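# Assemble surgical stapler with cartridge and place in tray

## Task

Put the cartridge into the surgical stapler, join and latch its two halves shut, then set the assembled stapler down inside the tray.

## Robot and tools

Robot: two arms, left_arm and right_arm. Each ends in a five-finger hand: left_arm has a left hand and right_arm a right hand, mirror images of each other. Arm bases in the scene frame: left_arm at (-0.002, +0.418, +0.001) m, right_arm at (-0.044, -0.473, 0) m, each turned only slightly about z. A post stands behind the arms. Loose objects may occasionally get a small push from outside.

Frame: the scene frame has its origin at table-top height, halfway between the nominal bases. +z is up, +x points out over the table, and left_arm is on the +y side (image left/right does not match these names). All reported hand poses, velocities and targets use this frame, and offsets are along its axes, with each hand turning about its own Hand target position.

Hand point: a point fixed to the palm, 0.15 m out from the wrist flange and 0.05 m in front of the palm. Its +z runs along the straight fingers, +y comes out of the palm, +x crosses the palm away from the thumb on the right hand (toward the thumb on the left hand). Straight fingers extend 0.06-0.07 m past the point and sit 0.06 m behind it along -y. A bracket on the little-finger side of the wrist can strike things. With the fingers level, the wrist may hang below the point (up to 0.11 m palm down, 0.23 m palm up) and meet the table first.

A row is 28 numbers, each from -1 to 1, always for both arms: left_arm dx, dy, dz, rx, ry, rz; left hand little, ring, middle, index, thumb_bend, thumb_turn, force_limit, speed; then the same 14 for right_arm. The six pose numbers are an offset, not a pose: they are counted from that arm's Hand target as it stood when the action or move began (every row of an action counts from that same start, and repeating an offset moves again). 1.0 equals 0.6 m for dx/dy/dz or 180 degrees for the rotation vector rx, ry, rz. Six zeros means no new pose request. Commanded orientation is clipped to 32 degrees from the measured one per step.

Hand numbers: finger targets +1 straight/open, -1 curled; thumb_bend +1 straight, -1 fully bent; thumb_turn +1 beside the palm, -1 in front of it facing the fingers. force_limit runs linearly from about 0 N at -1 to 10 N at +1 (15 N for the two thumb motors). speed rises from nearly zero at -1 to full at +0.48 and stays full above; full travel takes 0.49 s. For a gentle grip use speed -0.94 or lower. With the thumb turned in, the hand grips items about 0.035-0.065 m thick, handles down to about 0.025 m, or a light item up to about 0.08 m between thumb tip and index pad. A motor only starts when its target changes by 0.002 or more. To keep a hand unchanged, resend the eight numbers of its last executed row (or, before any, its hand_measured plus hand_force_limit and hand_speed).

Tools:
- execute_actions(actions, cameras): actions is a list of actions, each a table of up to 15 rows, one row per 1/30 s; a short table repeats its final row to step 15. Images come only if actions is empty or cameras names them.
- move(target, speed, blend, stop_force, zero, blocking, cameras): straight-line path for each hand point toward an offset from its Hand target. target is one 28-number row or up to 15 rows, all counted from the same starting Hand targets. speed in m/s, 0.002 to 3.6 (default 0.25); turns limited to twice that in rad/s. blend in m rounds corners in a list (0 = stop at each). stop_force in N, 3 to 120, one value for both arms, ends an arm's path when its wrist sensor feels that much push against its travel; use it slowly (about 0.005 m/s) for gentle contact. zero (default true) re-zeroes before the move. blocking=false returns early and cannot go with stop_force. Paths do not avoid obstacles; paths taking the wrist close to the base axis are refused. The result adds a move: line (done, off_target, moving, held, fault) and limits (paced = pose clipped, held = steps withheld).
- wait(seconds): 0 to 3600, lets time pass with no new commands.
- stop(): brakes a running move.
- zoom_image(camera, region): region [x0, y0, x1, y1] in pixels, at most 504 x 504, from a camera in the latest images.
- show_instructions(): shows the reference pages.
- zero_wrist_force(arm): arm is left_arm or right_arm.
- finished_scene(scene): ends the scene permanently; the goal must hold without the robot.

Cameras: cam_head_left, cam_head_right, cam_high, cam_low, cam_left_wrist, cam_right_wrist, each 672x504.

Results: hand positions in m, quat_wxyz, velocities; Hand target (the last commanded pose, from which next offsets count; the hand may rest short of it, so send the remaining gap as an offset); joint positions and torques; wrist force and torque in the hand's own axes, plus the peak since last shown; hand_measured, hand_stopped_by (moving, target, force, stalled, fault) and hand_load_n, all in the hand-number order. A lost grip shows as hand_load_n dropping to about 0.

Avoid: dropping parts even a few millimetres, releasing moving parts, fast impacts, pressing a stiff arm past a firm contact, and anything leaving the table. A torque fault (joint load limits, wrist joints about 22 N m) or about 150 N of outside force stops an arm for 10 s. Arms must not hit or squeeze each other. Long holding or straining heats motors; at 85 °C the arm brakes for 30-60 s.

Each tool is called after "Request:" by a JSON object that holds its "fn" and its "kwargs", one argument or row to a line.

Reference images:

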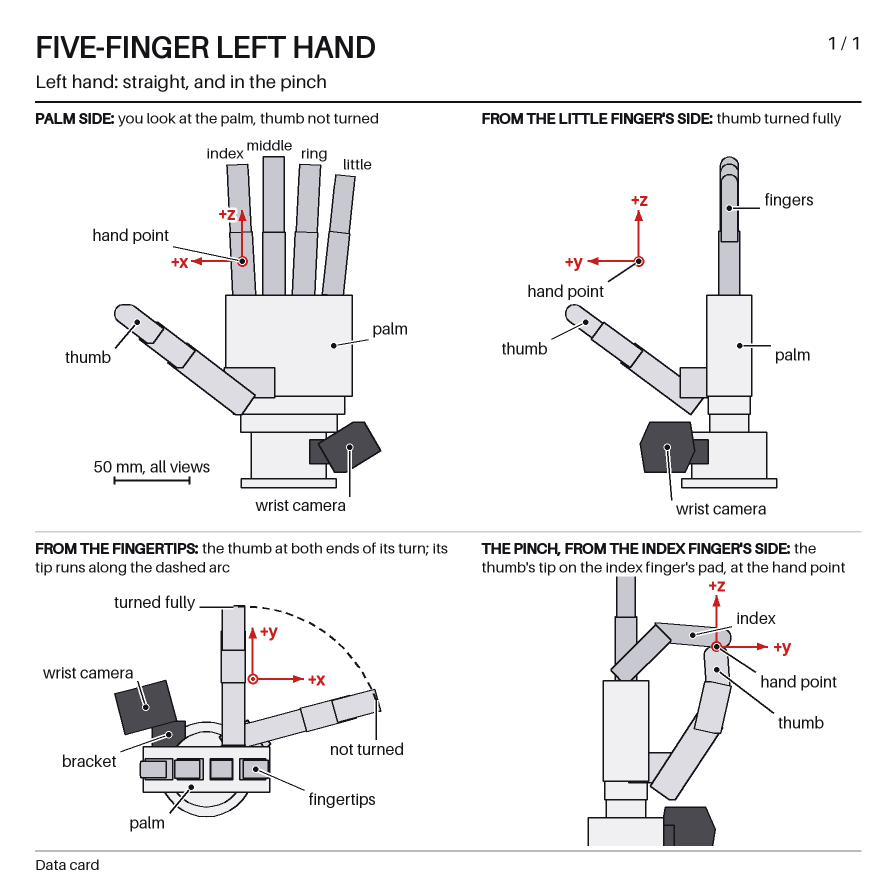

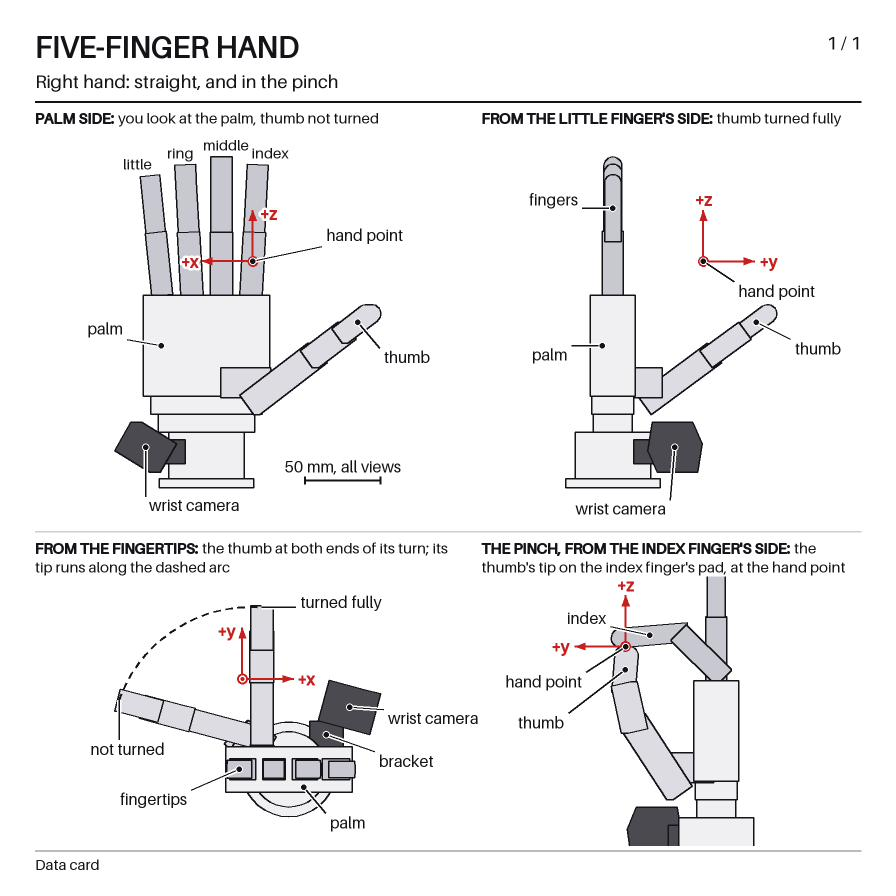

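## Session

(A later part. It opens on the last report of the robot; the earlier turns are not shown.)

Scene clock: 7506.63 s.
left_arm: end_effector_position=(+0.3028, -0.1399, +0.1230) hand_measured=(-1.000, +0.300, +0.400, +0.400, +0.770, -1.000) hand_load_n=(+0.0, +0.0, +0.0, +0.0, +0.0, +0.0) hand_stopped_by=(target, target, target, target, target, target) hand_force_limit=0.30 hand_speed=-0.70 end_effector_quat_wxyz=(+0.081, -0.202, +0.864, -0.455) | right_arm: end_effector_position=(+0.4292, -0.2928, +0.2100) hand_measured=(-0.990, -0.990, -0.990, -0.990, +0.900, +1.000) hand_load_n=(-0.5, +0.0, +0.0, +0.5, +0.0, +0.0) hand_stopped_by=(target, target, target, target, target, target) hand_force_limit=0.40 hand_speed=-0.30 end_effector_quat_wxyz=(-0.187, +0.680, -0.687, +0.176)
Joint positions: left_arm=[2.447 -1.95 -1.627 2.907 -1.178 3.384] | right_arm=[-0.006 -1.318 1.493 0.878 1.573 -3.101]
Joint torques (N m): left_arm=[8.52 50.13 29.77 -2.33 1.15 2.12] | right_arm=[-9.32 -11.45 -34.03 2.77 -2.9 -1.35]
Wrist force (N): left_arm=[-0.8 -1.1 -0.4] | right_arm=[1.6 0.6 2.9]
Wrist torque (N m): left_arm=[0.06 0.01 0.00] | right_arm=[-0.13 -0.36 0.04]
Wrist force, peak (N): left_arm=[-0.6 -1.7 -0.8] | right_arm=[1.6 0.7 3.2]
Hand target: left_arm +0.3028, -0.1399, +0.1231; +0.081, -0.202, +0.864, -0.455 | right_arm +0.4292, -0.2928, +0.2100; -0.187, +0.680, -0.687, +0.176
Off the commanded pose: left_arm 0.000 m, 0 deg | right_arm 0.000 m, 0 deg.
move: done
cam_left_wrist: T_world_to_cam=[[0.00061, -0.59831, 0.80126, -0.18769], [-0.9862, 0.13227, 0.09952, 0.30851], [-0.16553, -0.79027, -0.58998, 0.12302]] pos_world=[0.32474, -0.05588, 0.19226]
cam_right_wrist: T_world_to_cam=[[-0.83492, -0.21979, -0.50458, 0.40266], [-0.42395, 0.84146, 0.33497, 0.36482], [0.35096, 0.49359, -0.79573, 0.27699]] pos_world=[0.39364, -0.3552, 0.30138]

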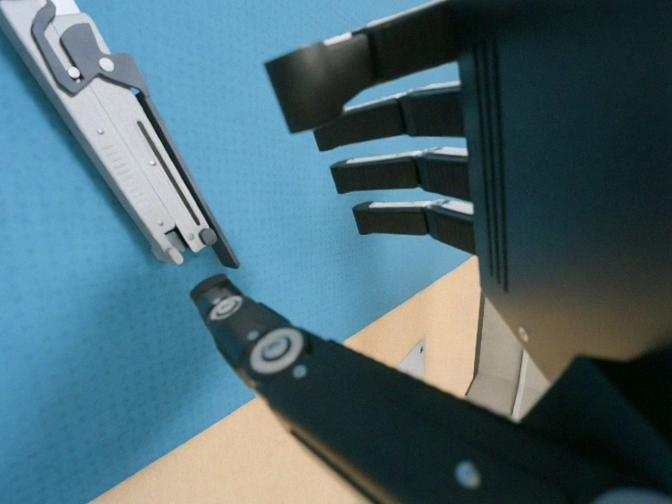

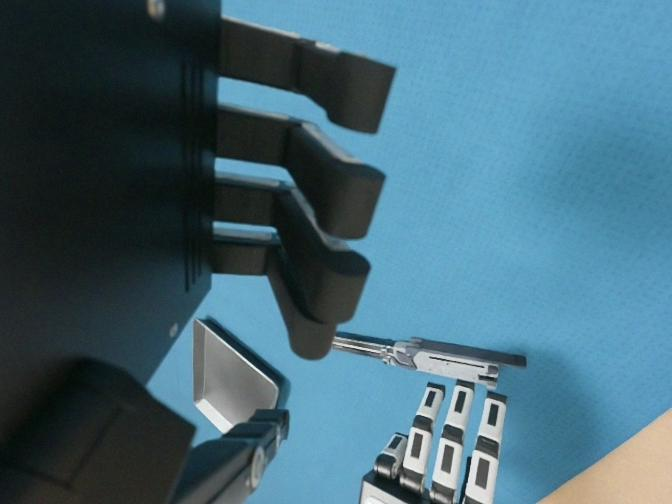

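Request:
{"fn": "execute_actions", "kwargs": {
  "actions": [],
  "cameras": ["cam_head_left","cam_high"]
}}

Request:
{"fn": "zoom_image", "kwargs": {
  "camera": "cam_high",
  "region": [200, 80, 452, 332]
}}

Request:
{"fn": "zoom_image", "kwargs": {
  "camera": "cam_head_left",
  "region": [130, 200, 382, 392]
}}

Scene clock: 7516.53 s.
left_arm: end_effector_position=(+0.3028, -0.1399, +0.1231) hand_measured=(-1.000, +0.300, +0.400, +0.400, +0.770, -1.000) hand_load_n=(+0.0, +0.0, +0.0, +0.0, +0.0, +0.0) hand_stopped_by=(target, target, target, target, target, target) hand_force_limit=0.30 hand_speed=-0.70 end_effector_quat_wxyz=(+0.081, -0.202, +0.864, -0.455) | right_arm: end_effector_position=(+0.4292, -0.2928, +0.2100) hand_measured=(-0.990, -0.990, -0.990, -0.990, +0.900, +1.000) hand_load_n=(+0.5, +0.0, +0.0, +0.0, +0.0, +0.0) hand_stopped_by=(target, target, target, target, target, target) hand_force_limit=0.40 hand_speed=-0.30 end_effector_quat_wxyz=(-0.187, +0.680, -0.687, +0.176)
Joint positions: left_arm=[2.447 -1.95 -1.627 2.907 -1.178 3.384] | right_arm=[-0.006 -1.318 1.493 0.878 1.573 -3.101]
Joint velocities: within noise
Joint torques (N m): left_arm=[8.39 50.19 29.77 -1.95 1.15 2.15] | right_arm=[-9.71 -10.62 -34.52 2.67 -2.85 -1.35]
Motor temperatures (°C): left_arm=[30 31 27 34 31 34] | right_arm=[27 36 32 32 39 36]
Wrist force (N): left_arm=[-1.0 -1.0 -0.3] | right_arm=[1.5 0.9 3.1]
Wrist torque (N m): left_arm=[0.07 0.05 -0.02] | right_arm=[-0.10 -0.35 0.04]
Wrist force, peak (N): left_arm=[-0.9 -1.3 -0.4] | right_arm=[1.7 0.8 3.2]
Hand target: left_arm +0.3028, -0.1399, +0.1231; +0.081, -0.202, +0.864, -0.455 | right_arm +0.4292, -0.2928, +0.2100; -0.187, +0.680, -0.687, +0.176
Off the commanded pose: left_arm 0.000 m, 0 deg | right_arm 0.000 m, 0 deg.
Images, in order (width x height): cam_head_left 672x504, cam_high 672x504.

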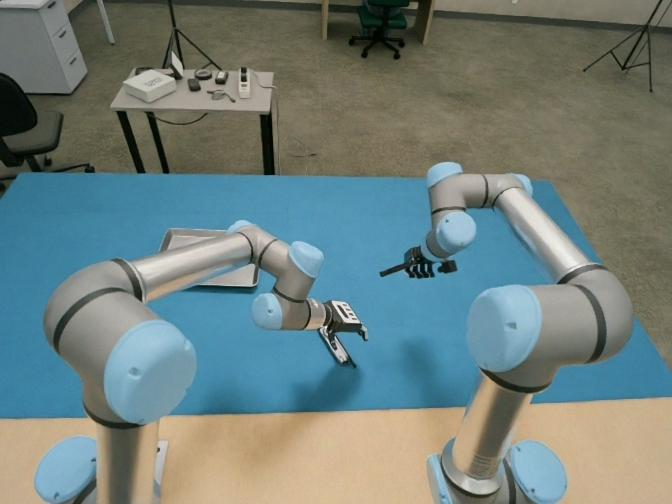

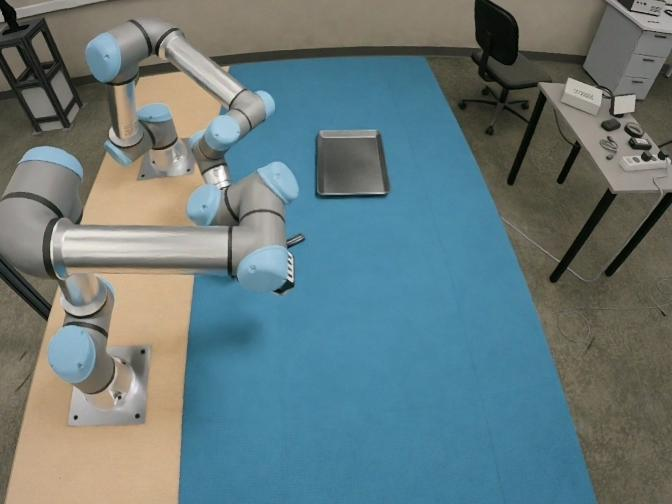

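Scaled by 2.000 from the camera's image (finer frame: 960x720).

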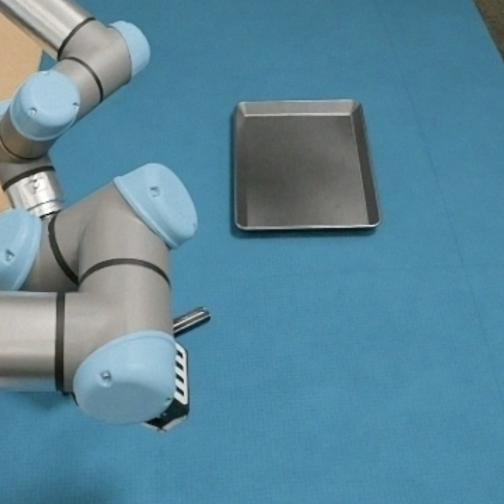

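Scaled by 2.000 from the camera's image (finer frame: 960x720).

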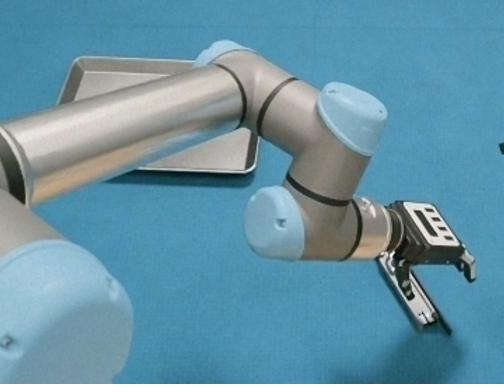

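Request:
{"fn": "move", "kwargs": {
  "target": [
    [0.0985,0.0567,0,0,0,0,-1,0.35,0.35,0.35,0.75,-1,0.0,-0.7,0,0,0,0,0,0,-0.99,-0.99,-0.99,-0.99,0.9,1,0.4,-0.3],
    [0.0985,0.0567,-0.14,0,0,0,-1,0.35,0.35,0.35,0.75,-1,0.0,-0.7,0,0,0,0,0,0,-0.99,-0.99,-0.99,-0.99,0.9,1,0.4,-0.3]
  ],
  "speed": [0.12,0.05],
  "stop_force": 7,
  "cameras": ["cam_left_wrist","cam_right_wrist"]
}}

Request:
{"fn": "zoom_image", "kwargs": {
  "camera": "cam_right_wrist",
  "region": [320, 300, 560, 440]
}}

Scene clock: 7574.03 s.
left_arm: end_effector_position=(+0.3619, -0.1059, +0.0391) hand_measured=(-1.000, +0.350, +0.350, +0.350, +0.750, -1.000) hand_load_n=(+0.0, +0.0, +0.0, +0.0, +0.0, +0.0) hand_stopped_by=(target, target, target, target, target, target) hand_force_limit=0.00 hand_speed=-0.70 end_effector_quat_wxyz=(+0.081, -0.202, +0.864, -0.455) | right_arm: end_effector_position=(+0.4292, -0.2928, +0.2100) hand_measured=(-0.990, -0.990, -0.990, -0.990, +0.900, +1.000) hand_load_n=(+0.0, +0.0, +0.0, +0.0, +0.0, +0.0) hand_stopped_by=(target, target, target, target, target, target) hand_force_limit=0.40 hand_speed=-0.30 end_effector_quat_wxyz=(-0.187, +0.680, -0.687, +0.176)
Joint positions: left_arm=[2.582 -2.082 -1.68 3.051 -1.073 3.479] | right_arm=[-0.006 -1.318 1.493 0.878 1.573 -3.101]
Joint torques (N m): left_arm=[-6.49 16.72 7.43 0.93 -0.52 -2.04] | right_arm=[-9.12 -10.49 -33.37 2.64 -2.82 -1.3]
Wrist force (N): left_arm=[-0.4 -0.8 -0.5] | right_arm=[1.6 0.6 2.8]
Wrist torque (N m): left_arm=[0.12 -0.05 -0.08] | right_arm=[-0.13 -0.35 0.04]
Wrist force, peak (N): left_arm=[2.3 -1.5 0.0] | right_arm=[1.7 0.6 3.2]
Hand target: left_arm +0.3619, -0.1059, +0.0391; +0.081, -0.202, +0.864, -0.455 | right_arm +0.4292, -0.2928, +0.2100; -0.187, +0.680, -0.687, +0.176
Off the commanded pose: left_arm 0.000 m, 0 deg | right_arm 0.000 m, 0 deg.
move: done
cam_left_wrist: T_world_to_cam=[[0.00061, -0.59831, 0.80126, -0.10015], [-0.9862, 0.13227, 0.09952, 0.37075], [-0.16553, -0.79027, -0.58998, 0.11019]] pos_world=[0.38394, -0.02188, 0.10837]
cam_right_wrist: T_world_to_cam=[[-0.83492, -0.21979, -0.50458, 0.40266], [-0.42395, 0.84146, 0.33497, 0.36482], [0.35096, 0.49359, -0.79573, 0.27699]] pos_world=[0.39364, -0.3552, 0.30138]

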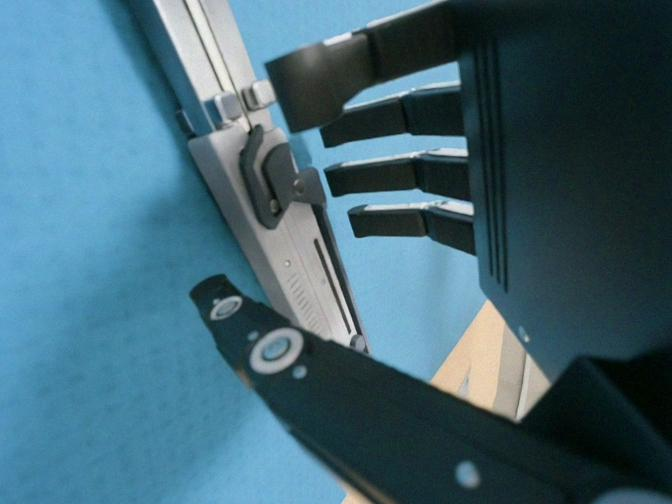

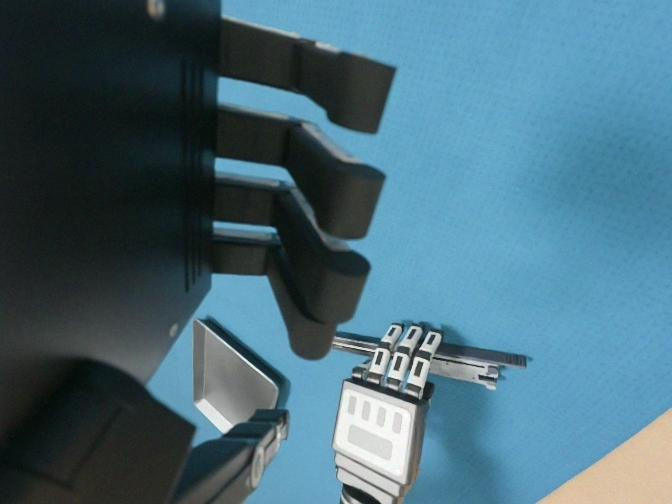

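Scaled by 2.100 from the camera's image (finer frame: 960x720).

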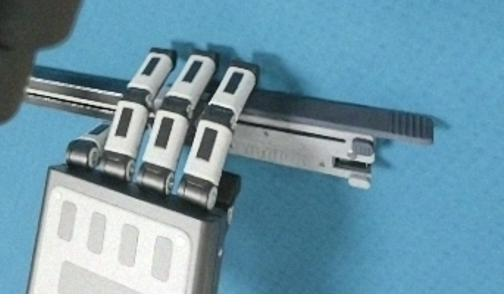

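Request:
{"fn": "move", "kwargs": {
  "target": [
    [0,0,0,0,0,0,-1,-0.3,-0.3,-0.3,0.3,-1,-0.1,-0.9,0,0,0,0,0,0,-0.99,-0.99,-0.99,-0.99,0.9,1,0.4,-0.3]
  ],
  "cameras": ["cam_left_wrist","cam_right_wrist"]
}}

Request:
{"fn": "zoom_image", "kwargs": {
  "camera": "cam_right_wrist",
  "region": [320, 300, 560, 440]
}}

Scene clock: 7580.37 s.
left_arm: end_effector_position=(+0.3619, -0.1059, +0.0391) hand_measured=(-1.000, -0.152, -0.010, -0.040, +0.556, -1.000) hand_load_n=(+0.0, +4.5, +3.0, +4.0, +8.5, +0.5) hand_stopped_by=(target, force, force, force, force, target) hand_force_limit=-0.10 hand_speed=-0.90 end_effector_quat_wxyz=(+0.081, -0.202, +0.864, -0.455) | right_arm: end_effector_position=(+0.4292, -0.2928, +0.2100) hand_measured=(-0.990, -0.990, -0.990, -0.990, +0.900, +1.000) hand_load_n=(+0.0, +0.0, +0.0, +0.0, +0.0, +0.0) hand_stopped_by=(target, target, target, target, target, target) hand_force_limit=0.40 hand_speed=-0.30 end_effector_quat_wxyz=(-0.187, +0.680, -0.687, +0.176)
Joint positions: left_arm=[2.582 -2.082 -1.68 3.051 -1.073 3.479] | right_arm=[-0.006 -1.318 1.493 0.878 1.573 -3.101]
Joint torques (N m): left_arm=[-6.12 17.79 7.16 -0.35 -0.47 -2.05] | right_arm=[-9.32 -10.44 -33.99 2.58 -2.8 -1.41]
Wrist force (N): left_arm=[-0.5 -4.9 -2.8] | right_arm=[1.1 0.8 2.9]
Wrist torque (N m): left_arm=[-0.14 -0.06 0.00] | right_arm=[-0.11 -0.29 0.01]
Wrist force, peak (N): left_arm=[-0.5 -4.9 -2.8] | right_arm=[1.4 0.9 3.3]
Hand target: left_arm +0.3619, -0.1059, +0.0391; +0.081, -0.202, +0.864, -0.455 | right_arm +0.4292, -0.2928, +0.2100; -0.187, +0.680, -0.687, +0.176
Off the commanded pose: left_arm 0.000 m, 0 deg | right_arm 0.000 m, 0 deg.
move: done
cam_left_wrist: T_world_to_cam=[[0.0006, -0.59838, 0.80122, -0.10014], [-0.98621, 0.13226, 0.09951, 0.37075], [-0.16551, -0.79022, -0.59004, 0.1102]] pos_world=[0.38394, -0.02188, 0.10837]
cam_right_wrist: T_world_to_cam=[[-0.83492, -0.21979, -0.50458, 0.40266], [-0.42395, 0.84146, 0.33497, 0.36482], [0.35096, 0.49359, -0.79573, 0.27699]] pos_world=[0.39364, -0.3552, 0.30138]

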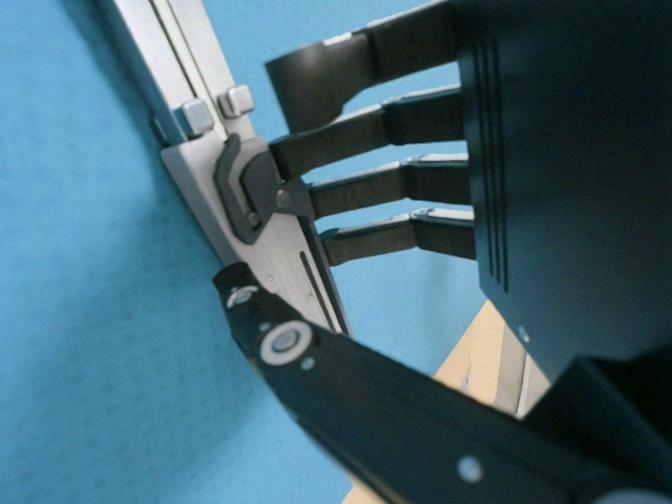

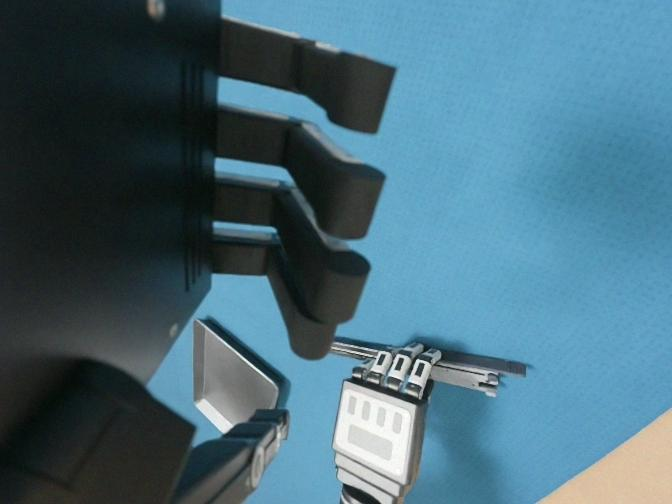

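Scaled by 2.100 from the camera's image (finer frame: 960x720).

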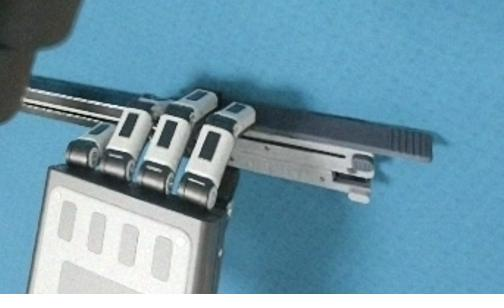

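Request:
{"fn": "move", "kwargs": {
  "target": [
    [0,0,0,0,0,0,-1,-0.35,-0.35,-0.35,0.28,-1,0.1,-0.9,0,0,0,0,0,0,-0.99,-0.99,-0.99,-0.99,0.9,1,0.4,-0.3]
  ]
}}

Request:
{"fn": "move", "kwargs": {
  "target": [
    [0,0,0.025,0,0,0,-1,-0.35,-0.35,-0.35,0.28,-1,0.1,-0.9,0,0,0,0,0,0,-0.99,-0.99,-0.99,-0.99,0.9,1,0.4,-0.3]
  ],
  "speed": 0.02,
  "cameras": ["cam_left_wrist","cam_right_wrist","cam_low"]
}}

Request:
{"fn": "zoom_image", "kwargs": {
  "camera": "cam_low",
  "region": [220, 230, 420, 340]
}}

Scene clock: 7589.27 s.
left_arm: end_effector_position=(+0.3619, -0.1059, +0.0391) hand_measured=(-1.000, -0.178, -0.036, -0.056, +0.558, -1.000) hand_load_n=(+0.0, +5.0, +6.0, +4.5, +11.5, +1.0) hand_stopped_by=(target, force, force, force, force, target) hand_force_limit=0.10 hand_speed=-0.90 end_effector_quat_wxyz=(+0.081, -0.202, +0.864, -0.455) | right_arm: end_effector_position=(+0.4292, -0.2928, +0.2100) hand_measured=(-0.990, -0.990, -0.990, -0.990, +0.900, +1.000) hand_load_n=(+0.0, +0.0, +0.5, +0.5, +0.0, +0.0) hand_stopped_by=(target, target, target, target, target, target) hand_force_limit=0.40 hand_speed=-0.30 end_effector_quat_wxyz=(-0.187, +0.680, -0.687, +0.176)
Joint positions: left_arm=[2.582 -2.082 -1.68 3.051 -1.073 3.479] | right_arm=[-0.006 -1.318 1.493 0.878 1.573 -3.101]
Joint torques (N m): left_arm=[-5.33 17.88 7.63 -1.84 -0.52 -2.02] | right_arm=[-8.66 -11.46 -33.68 2.71 -2.94 -1.4]
Wrist force (N): left_arm=[-0.2 -7.8 -4.1] | right_arm=[1.5 0.6 2.8]
Wrist torque (N m): left_arm=[-0.23 -0.08 0.05] | right_arm=[-0.13 -0.34 0.03]
Wrist force, peak (N): left_arm=[-0.2 -8.3 -4.1] | right_arm=[1.7 0.8 3.4]
Hand target: left_arm +0.3619, -0.1059, +0.0391; +0.081, -0.202, +0.864, -0.455 | right_arm +0.4292, -0.2928, +0.2100; -0.187, +0.680, -0.687, +0.176
Off the commanded pose: left_arm 0.000 m, 0 deg | right_arm 0.000 m, 0 deg.
move: done

Scene clock: 7590.37 s.
left_arm: end_effector_position=(+0.3619, -0.1059, +0.0539) hand_measured=(-1.000, -0.178, -0.036, -0.056, +0.554, -1.000) hand_load_n=(+0.0, +0.0, +0.0, +0.0, +0.0, +0.0) hand_stopped_by=(target, force, force, force, force, target) hand_force_limit=0.10 hand_speed=-0.90 end_effector_quat_wxyz=(+0.081, -0.202, +0.864, -0.455) | right_arm: end_effector_position=(+0.4292, -0.2928, +0.2100) hand_measured=(-0.990, -0.990, -0.990, -0.990, +0.900, +1.000) hand_load_n=(+0.0, +0.0, +0.0, +0.0, +0.0, +0.0) hand_stopped_by=(target, target, target, target, target, target) hand_force_limit=0.40 hand_speed=-0.30 end_effector_quat_wxyz=(-0.187, +0.680, -0.687, +0.176)
Joint positions: left_arm=[2.582 -2.062 -1.666 3.017 -1.073 3.479] | right_arm=[-0.006 -1.318 1.493 0.878 1.573 -3.101]
Joint torques (N m): left_arm=[-5.35 53.56 27.78 -2.13 -0.62 -1.4] | right_arm=[-8.58 -9.79 -33.68 2.5 -2.9 -1.43]
Wrist force (N): left_arm=[-0.6 -0.4 -0.5] | right_arm=[1.6 0.6 3.0]
Wrist torque (N m): left_arm=[0.20 0.00 -0.11] | right_arm=[-0.14 -0.36 0.04]
Wrist force, peak (N): left_arm=[-1.3 -8.5 -3.5] | right_arm=[1.4 0.5 3.2]
Hand target: left_arm +0.3619, -0.1059, +0.0541; +0.081, -0.202, +0.864, -0.455 | right_arm +0.4292, -0.2928, +0.2100; -0.187, +0.680, -0.687, +0.176
Off the commanded pose: left_arm 0.000 m, 0 deg | right_arm 0.000 m, 0 deg.
move: done
cam_left_wrist: T_world_to_cam=[[0.00069, -0.59832, 0.80125, -0.11204], [-0.9862, 0.13222, 0.09958, 0.36927], [-0.16552, -0.79027, -0.58998, 0.11893]] pos_world=[0.38394, -0.02188, 0.12317]
cam_right_wrist: T_world_to_cam=[[-0.83492, -0.21979, -0.50458, 0.40266], [-0.42395, 0.84146, 0.33497, 0.36482], [0.35096, 0.49359, -0.79573, 0.27699]] pos_world=[0.39364, -0.3552, 0.30138]
Images, in order (width x height): cam_low 672x504, cam_left_wrist 672x504, cam_right_wrist 672x504.

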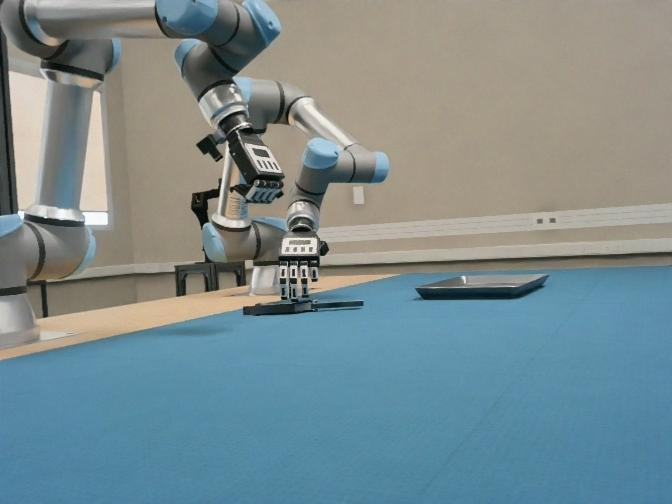

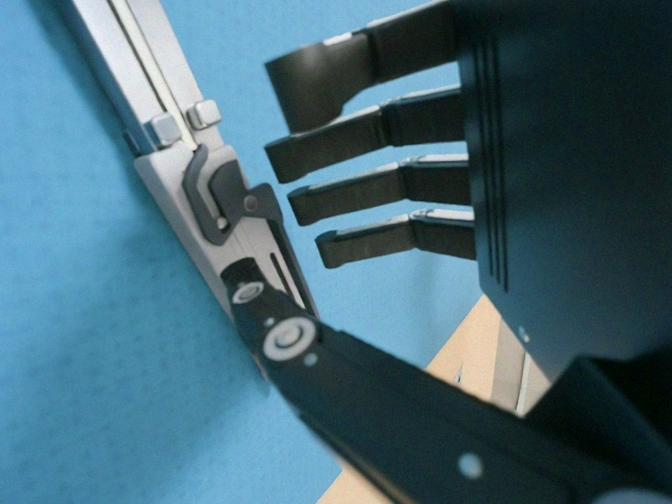

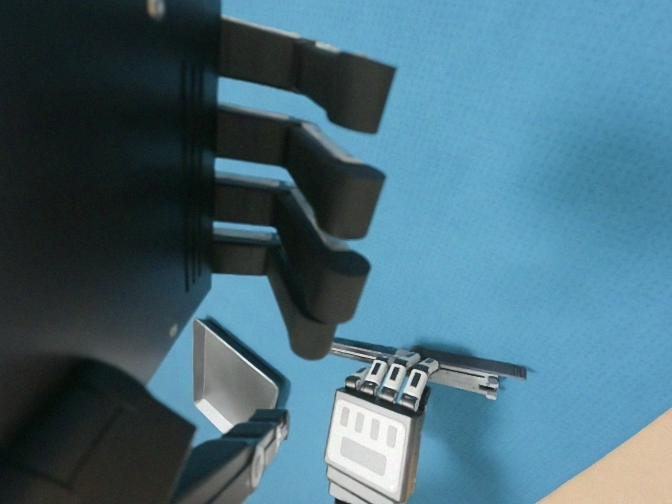

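Scaled by 2.520 from the camera's image (finer frame: 960x720).

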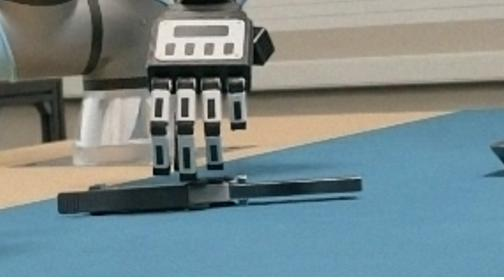

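Request:
{"fn": "move", "kwargs": {
  "target": [
    [0,0,0,0,0,0,-1,0.3,0.3,0.3,0.72,-1,0.1,-0.7,0,0,0,0,0,0,-0.99,-0.99,-0.99,-0.99,0.9,1,0.4,-0.3],
    [0,0,-0.0363,0,0,0,-1,0.3,0.3,0.3,0.72,-1,0.1,-0.7,0,0,0,0,0,0,-0.99,-0.99,-0.99,-0.99,0.9,1,0.4,-0.3]
  ],
  "speed": 0.04,
  "cameras": ["cam_left_wrist","cam_right_wrist"]
}}

Request:
{"fn": "move", "kwargs": {
  "target": [
    [0,0,0,0,0,0,-1,-0.3,-0.3,-0.3,0.3,-1,-0.1,-0.9,0,0,0,0,0,0,-0.99,-0.99,-0.99,-0.99,0.9,1,0.4,-0.3]
  ],
  "cameras": ["cam_left_wrist","cam_right_wrist"]
}}

Request:
{"fn": "move", "kwargs": {
  "target": [
    [0,0,0,0,0,0,-1,-0.35,-0.35,-0.35,0.28,-1,0.2,-0.9,0,0,0,0,0,0,-0.99,-0.99,-0.99,-0.99,0.9,1,0.4,-0.3]
  ]
}}

Scene clock: 7600.97 s.
left_arm: end_effector_position=(+0.3619, -0.1059, +0.0324) hand_measured=(-1.000, +0.300, +0.300, +0.300, +0.720, -1.000) hand_load_n=(+0.0, +0.0, +0.0, +0.0, +0.0, +0.0) hand_stopped_by=(target, target, target, target, target, target) hand_force_limit=0.10 hand_speed=-0.70 end_effector_quat_wxyz=(+0.081, -0.202, +0.864, -0.455) | right_arm: end_effector_position=(+0.4292, -0.2928, +0.2100) hand_measured=(-0.990, -0.990, -0.990, -0.990, +0.900, +1.000) hand_load_n=(+0.0, +0.0, +0.0, +0.0, +0.0, -0.5) hand_stopped_by=(target, target, target, target, target, target) hand_force_limit=0.40 hand_speed=-0.30 end_effector_quat_wxyz=(-0.187, +0.680, -0.687, +0.176)
Joint positions: left_arm=[2.582 -2.091 -1.685 3.065 -1.073 3.479] | right_arm=[-0.006 -1.318 1.493 0.878 1.573 -3.101]
Joint torques (N m): left_arm=[8.59 15.79 6.35 1.03 0.03 -0.17] | right_arm=[-8.83 -10.79 -33.81 2.55 -2.79 -1.44]
Wrist force (N): left_arm=[-0.4 -0.6 -0.4] | right_arm=[1.1 0.7 3.0]
Wrist torque (N m): left_arm=[0.15 -0.03 -0.09] | right_arm=[-0.13 -0.28 0.00]
Wrist force, peak (N): left_arm=[-0.6 -0.9 -0.7] | right_arm=[1.9 0.6 3.3]
Hand target: left_arm +0.3619, -0.1059, +0.0323; +0.081, -0.202, +0.864, -0.455 | right_arm +0.4292, -0.2928, +0.2100; -0.187, +0.680, -0.687, +0.176
Off the commanded pose: left_arm 0.000 m, 0 deg | right_arm 0.000 m, 0 deg.
move: done
cam_left_wrist: T_world_to_cam=[[0.00059, -0.59842, 0.80118, -0.09485], [-0.9862, 0.13227, 0.09952, 0.37141], [-0.16553, -0.79019, -0.59009, 0.10631]] pos_world=[0.38394, -0.02188, 0.10176]
cam_right_wrist: T_world_to_cam=[[-0.83492, -0.21979, -0.50458, 0.40266], [-0.42395, 0.84146, 0.33497, 0.36482], [0.35096, 0.49359, -0.79573, 0.27699]] pos_world=[0.39364, -0.3552, 0.30138]

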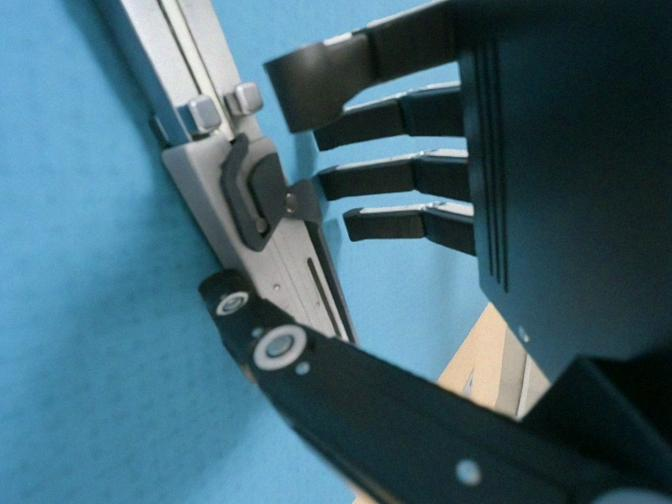

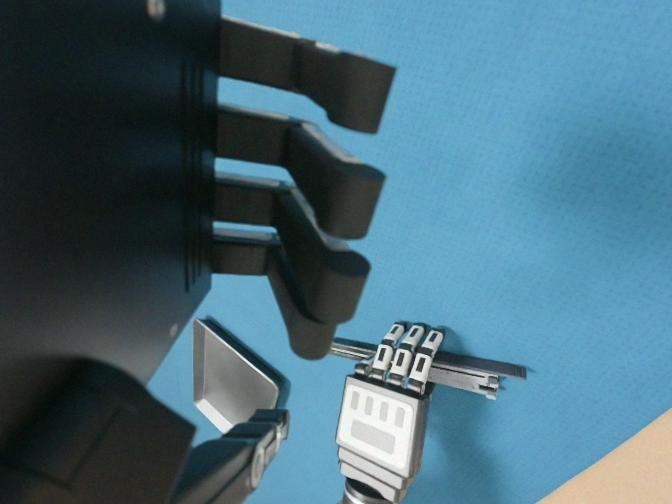

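Scene clock: 7602.80 s.
left_arm: end_effector_position=(+0.3619, -0.1059, +0.0323) hand_measured=(-1.000, -0.136, -0.004, -0.034, +0.554, -1.000) hand_load_n=(+0.0, +4.5, +2.5, +4.5, +8.0, +1.0) hand_stopped_by=(target, force, force, force, force, target) hand_force_limit=-0.10 hand_speed=-0.90 end_effector_quat_wxyz=(+0.081, -0.202, +0.864, -0.455) | right_arm: end_effector_position=(+0.4292, -0.2928, +0.2100) hand_measured=(-0.990, -0.990, -0.990, -0.990, +0.900, +1.000) hand_load_n=(+0.0, +0.0, +0.0, +0.0, +0.0, +0.0) hand_stopped_by=(target, target, target, target, target, target) hand_force_limit=0.40 hand_speed=-0.30 end_effector_quat_wxyz=(-0.187, +0.680, -0.687, +0.176)
Joint positions: left_arm=[2.582 -2.091 -1.686 3.066 -1.073 3.479] | right_arm=[-0.006 -1.318 1.493 0.878 1.573 -3.101]
Joint torques (N m): left_arm=[9.7 17.23 9.09 0.3 0.05 -1.77] | right_arm=[-9.35 -10.13 -33.31 2.58 -2.99 -1.44]
Wrist force (N): left_arm=[-0.3 -3.2 -1.9] | right_arm=[1.7 0.7 3.0]
Wrist torque (N m): left_arm=[-0.04 -0.05 -0.07] | right_arm=[-0.14 -0.37 0.05]
Wrist force, peak (N): left_arm=[-0.5 -3.4 -2.3] | right_arm=[1.5 0.8 3.4]
Hand target: left_arm +0.3619, -0.1059, +0.0323; +0.081, -0.202, +0.864, -0.455 | right_arm +0.4292, -0.2928, +0.2100; -0.187, +0.680, -0.687, +0.176
Off the commanded pose: left_arm 0.000 m, 0 deg | right_arm 0.000 m, 0 deg.
move: done
cam_left_wrist: T_world_to_cam=[[0.0006, -0.59838, 0.80122, -0.0947], [-0.98621, 0.13226, 0.09951, 0.37143], [-0.16551, -0.79022, -0.59004, 0.10619]] pos_world=[0.38394, -0.02188, 0.10157]
cam_right_wrist: T_world_to_cam=[[-0.83492, -0.21979, -0.50458, 0.40266], [-0.42395, 0.84146, 0.33497, 0.36482], [0.35096, 0.49359, -0.79573, 0.27699]] pos_world=[0.39364, -0.3552, 0.30138]

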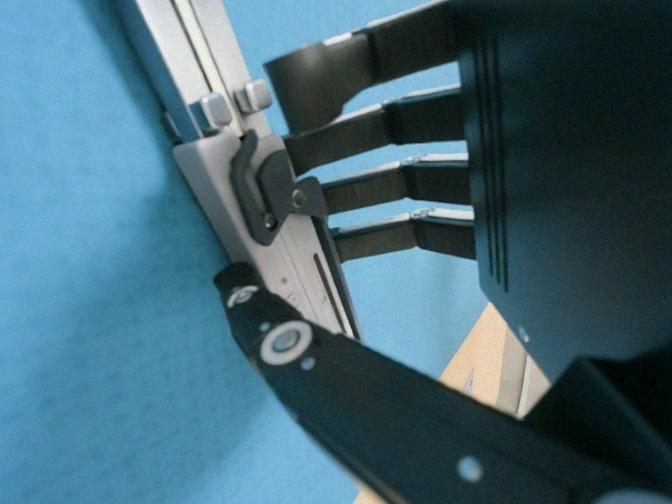

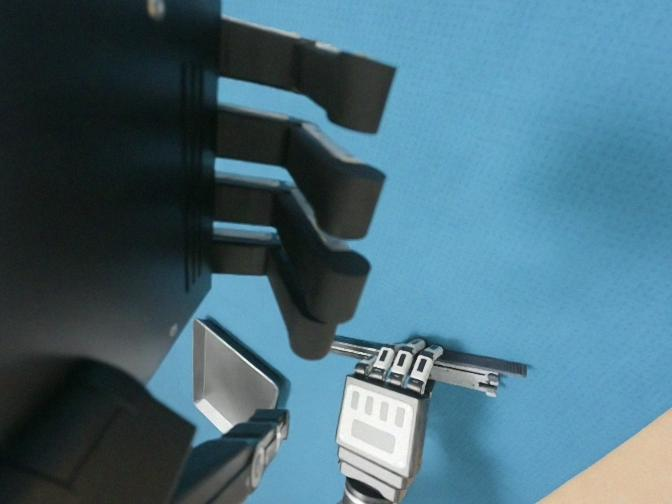

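Scene clock: 7603.30 s.
left_arm: end_effector_position=(+0.3619, -0.1059, +0.0323) hand_measured=(-1.000, -0.162, -0.038, -0.050, +0.558, -1.000) hand_load_n=(+0.0, +5.5, +7.5, +4.0, +11.5, +1.5) hand_stopped_by=(target, force, force, force, force, target) hand_force_limit=0.20 hand_speed=-0.90 end_effector_quat_wxyz=(+0.081, -0.202, +0.864, -0.455) | right_arm: end_effector_position=(+0.4292, -0.2928, +0.2100) hand_measured=(-0.990, -0.990, -0.990, -0.990, +0.900, +1.000) hand_load_n=(+0.0, +0.0, +0.0, +0.0, +0.0, +0.0) hand_stopped_by=(target, target, target, target, target, target) hand_force_limit=0.40 hand_speed=-0.30 end_effector_quat_wxyz=(-0.187, +0.680, -0.687, +0.176)
Joint positions: left_arm=[2.582 -2.091 -1.686 3.066 -1.073 3.479] | right_arm=[-0.006 -1.318 1.493 0.878 1.573 -3.101]
Joint torques (N m): left_arm=[8.85 17.74 9.71 -0.05 0.1 -2.14] | right_arm=[-9.88 -10.93 -34.23 2.54 -2.89 -1.37]
Wrist force (N): left_arm=[-0.3 -5.9 -2.6] | right_arm=[1.1 0.6 2.9]
Wrist torque (N m): left_arm=[-0.16 -0.04 -0.03] | right_arm=[-0.15 -0.29 0.01]
Wrist force, peak (N): left_arm=[-0.2 -6.3 -2.2] | right_arm=[1.5 0.8 3.3]
Hand target: left_arm +0.3619, -0.1059, +0.0323; +0.081, -0.202, +0.864, -0.455 | right_arm +0.4292, -0.2928, +0.2100; -0.187, +0.680, -0.687, +0.176
Off the commanded pose: left_arm 0.000 m, 0 deg | right_arm 0.000 m, 0 deg.
move: done

Request:
{"fn": "move", "kwargs": {
  "target": [
    [0,0,0.012,0,0,0,-1,-0.35,-0.35,-0.35,0.28,-1,0.2,-0.9,0,0,0,0,0,0,-0.99,-0.99,-0.99,-0.99,0.9,1,0.4,-0.3]
  ],
  "speed": 0.01,
  "cameras": ["cam_left_wrist","cam_low"]
}}

Request:
{"fn": "zoom_image", "kwargs": {
  "camera": "cam_low",
  "region": [220, 230, 420, 340]
}}

Scene clock: 7610.47 s.
left_arm: end_effector_position=(+0.3619, -0.1059, +0.0394) hand_measured=(-1.000, -0.162, -0.038, -0.050, +0.558, -1.000) hand_load_n=(+0.0, +3.5, +7.0, +4.0, +12.5, +2.0) hand_stopped_by=(target, force, force, force, force, target) hand_force_limit=0.20 hand_speed=-0.90 end_effector_quat_wxyz=(+0.081, -0.202, +0.864, -0.455) | right_arm: end_effector_position=(+0.4292, -0.2928, +0.2100) hand_measured=(-0.990, -0.990, -0.990, -0.990, +0.900, +1.000) hand_load_n=(+0.0, +0.5, +0.5, +0.0, -0.5, +0.0) hand_stopped_by=(target, target, target, target, target, target) hand_force_limit=0.40 hand_speed=-0.30 end_effector_quat_wxyz=(-0.187, +0.680, -0.687, +0.176)
Joint positions: left_arm=[2.582 -2.081 -1.68 3.05 -1.073 3.479] | right_arm=[-0.006 -1.318 1.493 0.878 1.573 -3.101]
Joint torques (N m): left_arm=[8.45 56.51 28.43 -2.16 -0.01 -1.96] | right_arm=[-8.71 -11.26 -34.36 2.66 -2.76 -1.13]
Wrist force (N): left_arm=[-0.9 2.2 1.2] | right_arm=[1.5 0.7 2.8]
Wrist torque (N m): left_arm=[0.28 0.09 -0.20] | right_arm=[-0.12 -0.34 0.03]
Wrist force, peak (N): left_arm=[-0.7 -6.3 -2.4] | right_arm=[1.7 0.6 3.2]
Hand target: left_arm +0.3619, -0.1059, +0.0395; +0.081, -0.202, +0.864, -0.455 | right_arm +0.4292, -0.2928, +0.2100; -0.187, +0.680, -0.687, +0.176
Off the commanded pose: left_arm 0.000 m, 0 deg | right_arm 0.000 m, 0 deg.
move: done
cam_left_wrist: T_world_to_cam=[[0.0006, -0.59838, 0.80122, -0.10039], [-0.98621, 0.13226, 0.09951, 0.37072], [-0.16551, -0.79022, -0.59004, 0.11038]] pos_world=[0.38394, -0.02188, 0.10866]
Images, in order (width x height): cam_low 672x504, cam_left_wrist 672x504.

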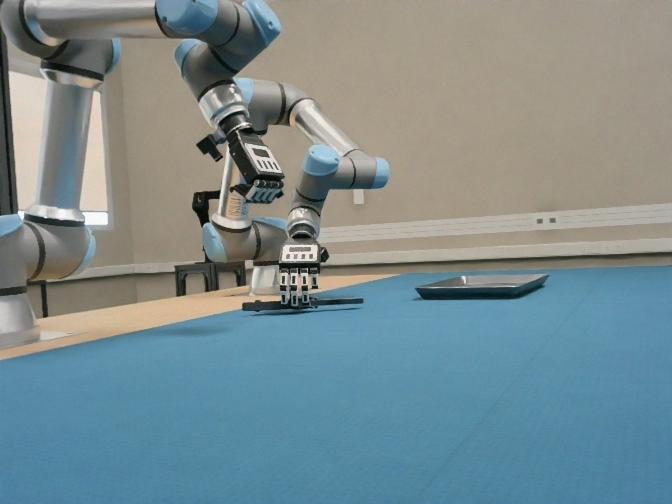

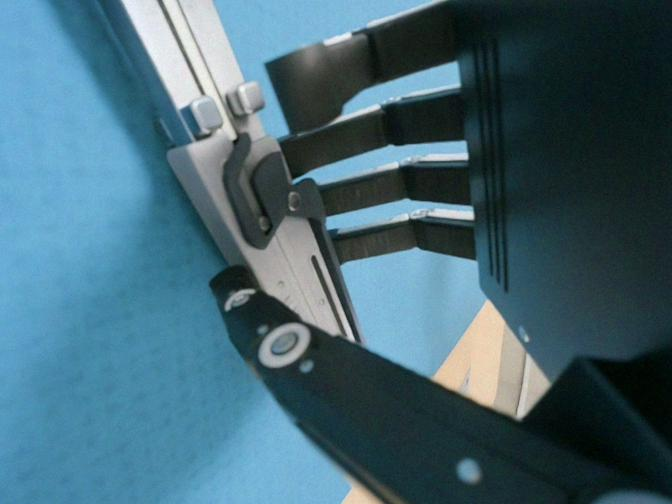

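Scaled by 2.520 from the camera's image (finer frame: 960x720).

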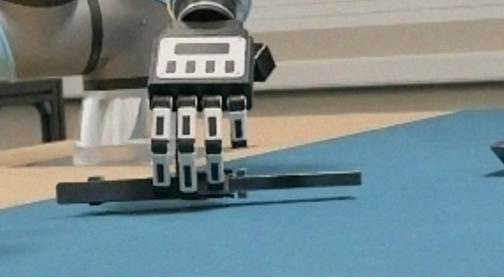

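Request:
{"fn": "move", "kwargs": {
  "target": [
    [0,0,0.134,0,0,0,-1,-0.35,-0.35,-0.35,0.28,-1,0.2,-0.9,0,0,0,0,0,0,-0.99,-0.99,-0.99,-0.99,0.9,1,0.4,-0.3]
  ],
  "speed": 0.05,
  "cameras": ["cam_left_wrist","cam_low"]
}}

Scene clock: 7628.80 s.
left_arm: end_effector_position=(+0.3619, -0.1059, +0.1198) hand_measured=(-1.000, -0.162, -0.038, -0.050, +0.558, -1.000) hand_load_n=(+0.0, +3.5, +7.0, +4.0, +12.5, +2.0) hand_stopped_by=(target, force, force, force, force, target) hand_force_limit=0.20 hand_speed=-0.90 end_effector_quat_wxyz=(+0.081, -0.202, +0.864, -0.455) | right_arm: end_effector_position=(+0.4292, -0.2928, +0.2100) hand_measured=(-0.990, -0.990, -0.990, -0.990, +0.900, +1.000) hand_load_n=(+0.0, +0.0, +0.0, +0.5, +0.0, +0.0) hand_stopped_by=(target, target, target, target, target, target) hand_force_limit=0.40 hand_speed=-0.30 end_effector_quat_wxyz=(-0.187, +0.680, -0.687, +0.176)
Joint positions: left_arm=[2.582 -1.986 -1.591 2.866 -1.073 3.479] | right_arm=[-0.006 -1.318 1.493 0.878 1.573 -3.101]
Joint torques (N m): left_arm=[-0.88 52.9 30.59 -1.84 -0.17 2.12] | right_arm=[-9.68 -10.49 -33.77 2.66 -2.88 -1.34]
Wrist force (N): left_arm=[-0.9 1.9 1.4] | right_arm=[1.3 1.0 2.7]
Wrist torque (N m): left_arm=[0.22 0.07 -0.19] | right_arm=[-0.06 -0.29 0.02]
Wrist force, peak (N): left_arm=[-0.8 2.6 1.5] | right_arm=[1.8 1.0 3.2]
Hand target: left_arm +0.3619, -0.1059, +0.1199; +0.081, -0.202, +0.864, -0.455 | right_arm +0.4292, -0.2928, +0.2100; -0.187, +0.680, -0.687, +0.176
Off the commanded pose: left_arm 0.000 m, 0 deg | right_arm 0.000 m, 0 deg.
move: done
cam_left_wrist: T_world_to_cam=[[0.00075, -0.59833, 0.80125, -0.16487], [-0.9862, 0.13218, 0.09963, 0.3626], [-0.16552, -0.79027, -0.58998, 0.15779]] pos_world=[0.38384, -0.02188, 0.18907]
Images, in order (width x height): cam_low 672x504, cam_left_wrist 672x504.

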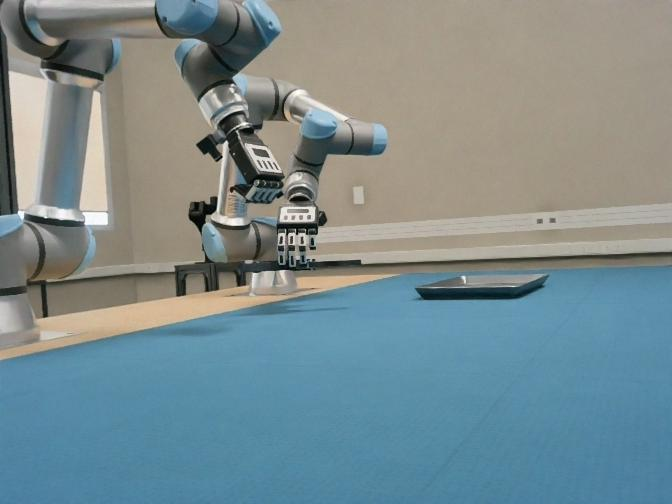

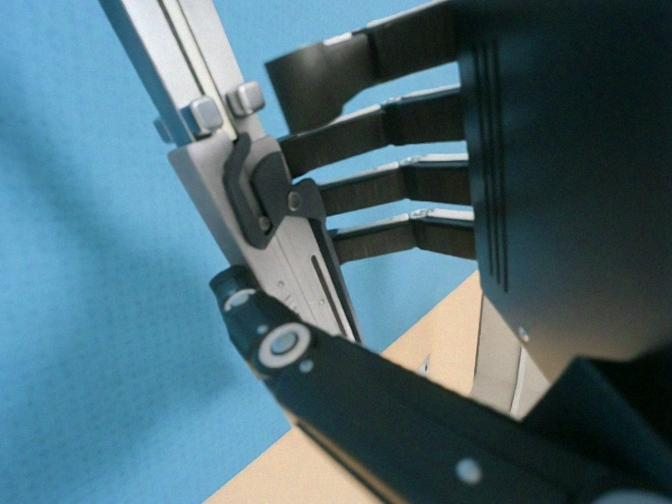

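Request:
{"fn": "move", "kwargs": {
  "target": [
    [0.5495,0.645,0.0,0,0,0.3306,-1,-0.35,-0.35,-0.35,0.28,-1,0.2,-0.9,0,0,0,0,0,0,-0.99,-0.99,-0.99,-0.99,0.9,1,0.4,-0.3]
  ],
  "speed": 0.12,
  "cameras": ["cam_left_wrist","cam_low","cam_head_left","cam_high","cam_head_right"]
}}

Scene clock: 7638.10 s.
left_arm: end_effector_position=(+0.6915, +0.2810, +0.1199) hand_measured=(-1.000, -0.162, -0.038, -0.050, +0.558, -1.000) hand_load_n=(+0.0, +3.5, +7.0, +4.0, +12.5, +2.0) hand_stopped_by=(target, force, force, force, force, target) hand_force_limit=0.20 hand_speed=-0.90 end_effector_quat_wxyz=(+0.296, -0.604, +0.650, -0.354) | right_arm: end_effector_position=(+0.4292, -0.2928, +0.2100) hand_measured=(-0.990, -0.990, -0.990, -0.990, +0.900, +1.000) hand_load_n=(+0.0, +0.0, +0.0, +0.0, +0.0, -0.5) hand_stopped_by=(target, target, target, target, target, target) hand_force_limit=0.40 hand_speed=-0.30 end_effector_quat_wxyz=(-0.187, +0.680, -0.687, +0.176)
Joint positions: left_arm=[3.224 -2.084 -1.425 2.887 -1.387 3.22] | right_arm=[-0.006 -1.318 1.493 0.878 1.573 -3.101]
Joint torques (N m): left_arm=[9.26 20.04 34.48 -1.33 -1.28 -2.44] | right_arm=[-8.21 -10.22 -34.32 2.33 -2.9 -1.1]
Wrist force (N): left_arm=[-0.9 1.9 1.2] | right_arm=[1.2 0.8 3.0]
Wrist torque (N m): left_arm=[0.22 0.06 -0.09] | right_arm=[-0.12 -0.30 0.02]
Wrist force, peak (N): left_arm=[-0.6 2.6 1.5] | right_arm=[1.3 1.0 3.3]
Hand target: left_arm +0.6916, +0.2811, +0.1199; -0.296, +0.604, -0.650, +0.354 | right_arm +0.4292, -0.2928, +0.2100; -0.187, +0.680, -0.687, +0.176
Off the commanded pose: left_arm 0.000 m, 0 deg | right_arm 0.000 m, 0 deg.
move: done
cam_left_wrist: T_world_to_cam=[[0.51578, -0.30319, 0.80128, -0.37275], [-0.6146, -0.78254, 0.09951, 0.63666], [0.59686, -0.54379, -0.58996, -0.07823]] pos_world=[0.63024, 0.34265, 0.18916]
Images, in order (width x height): cam_head_left 672x504, cam_head_right 672x504, cam_high 672x504, cam_low 672x504, cam_left_wrist 672x504.

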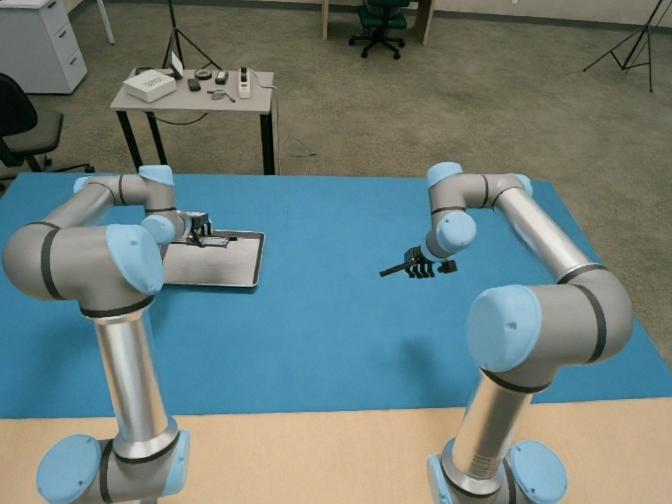

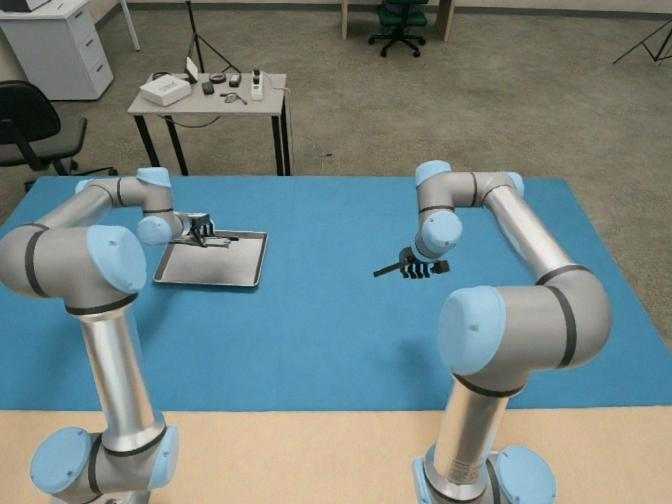

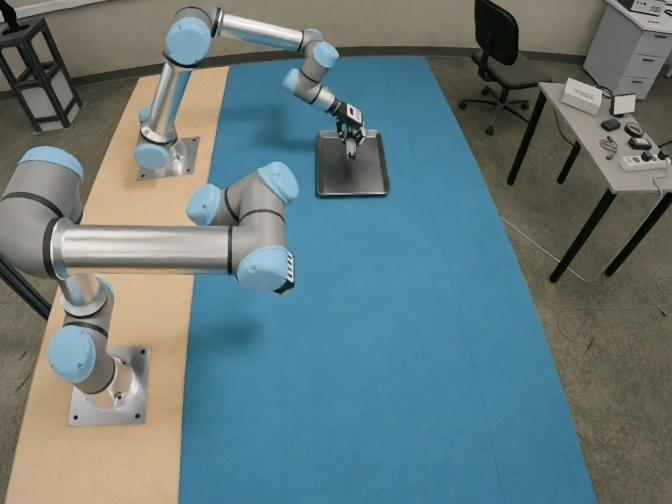

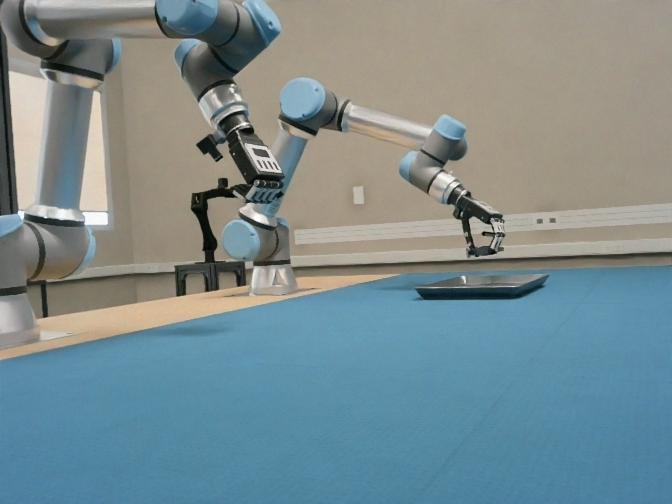

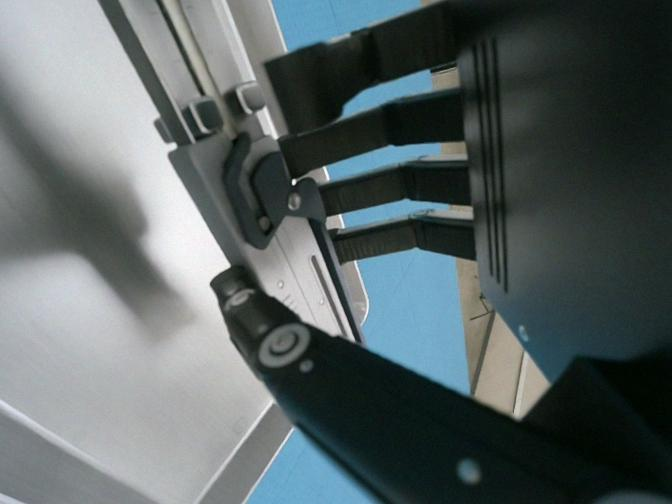

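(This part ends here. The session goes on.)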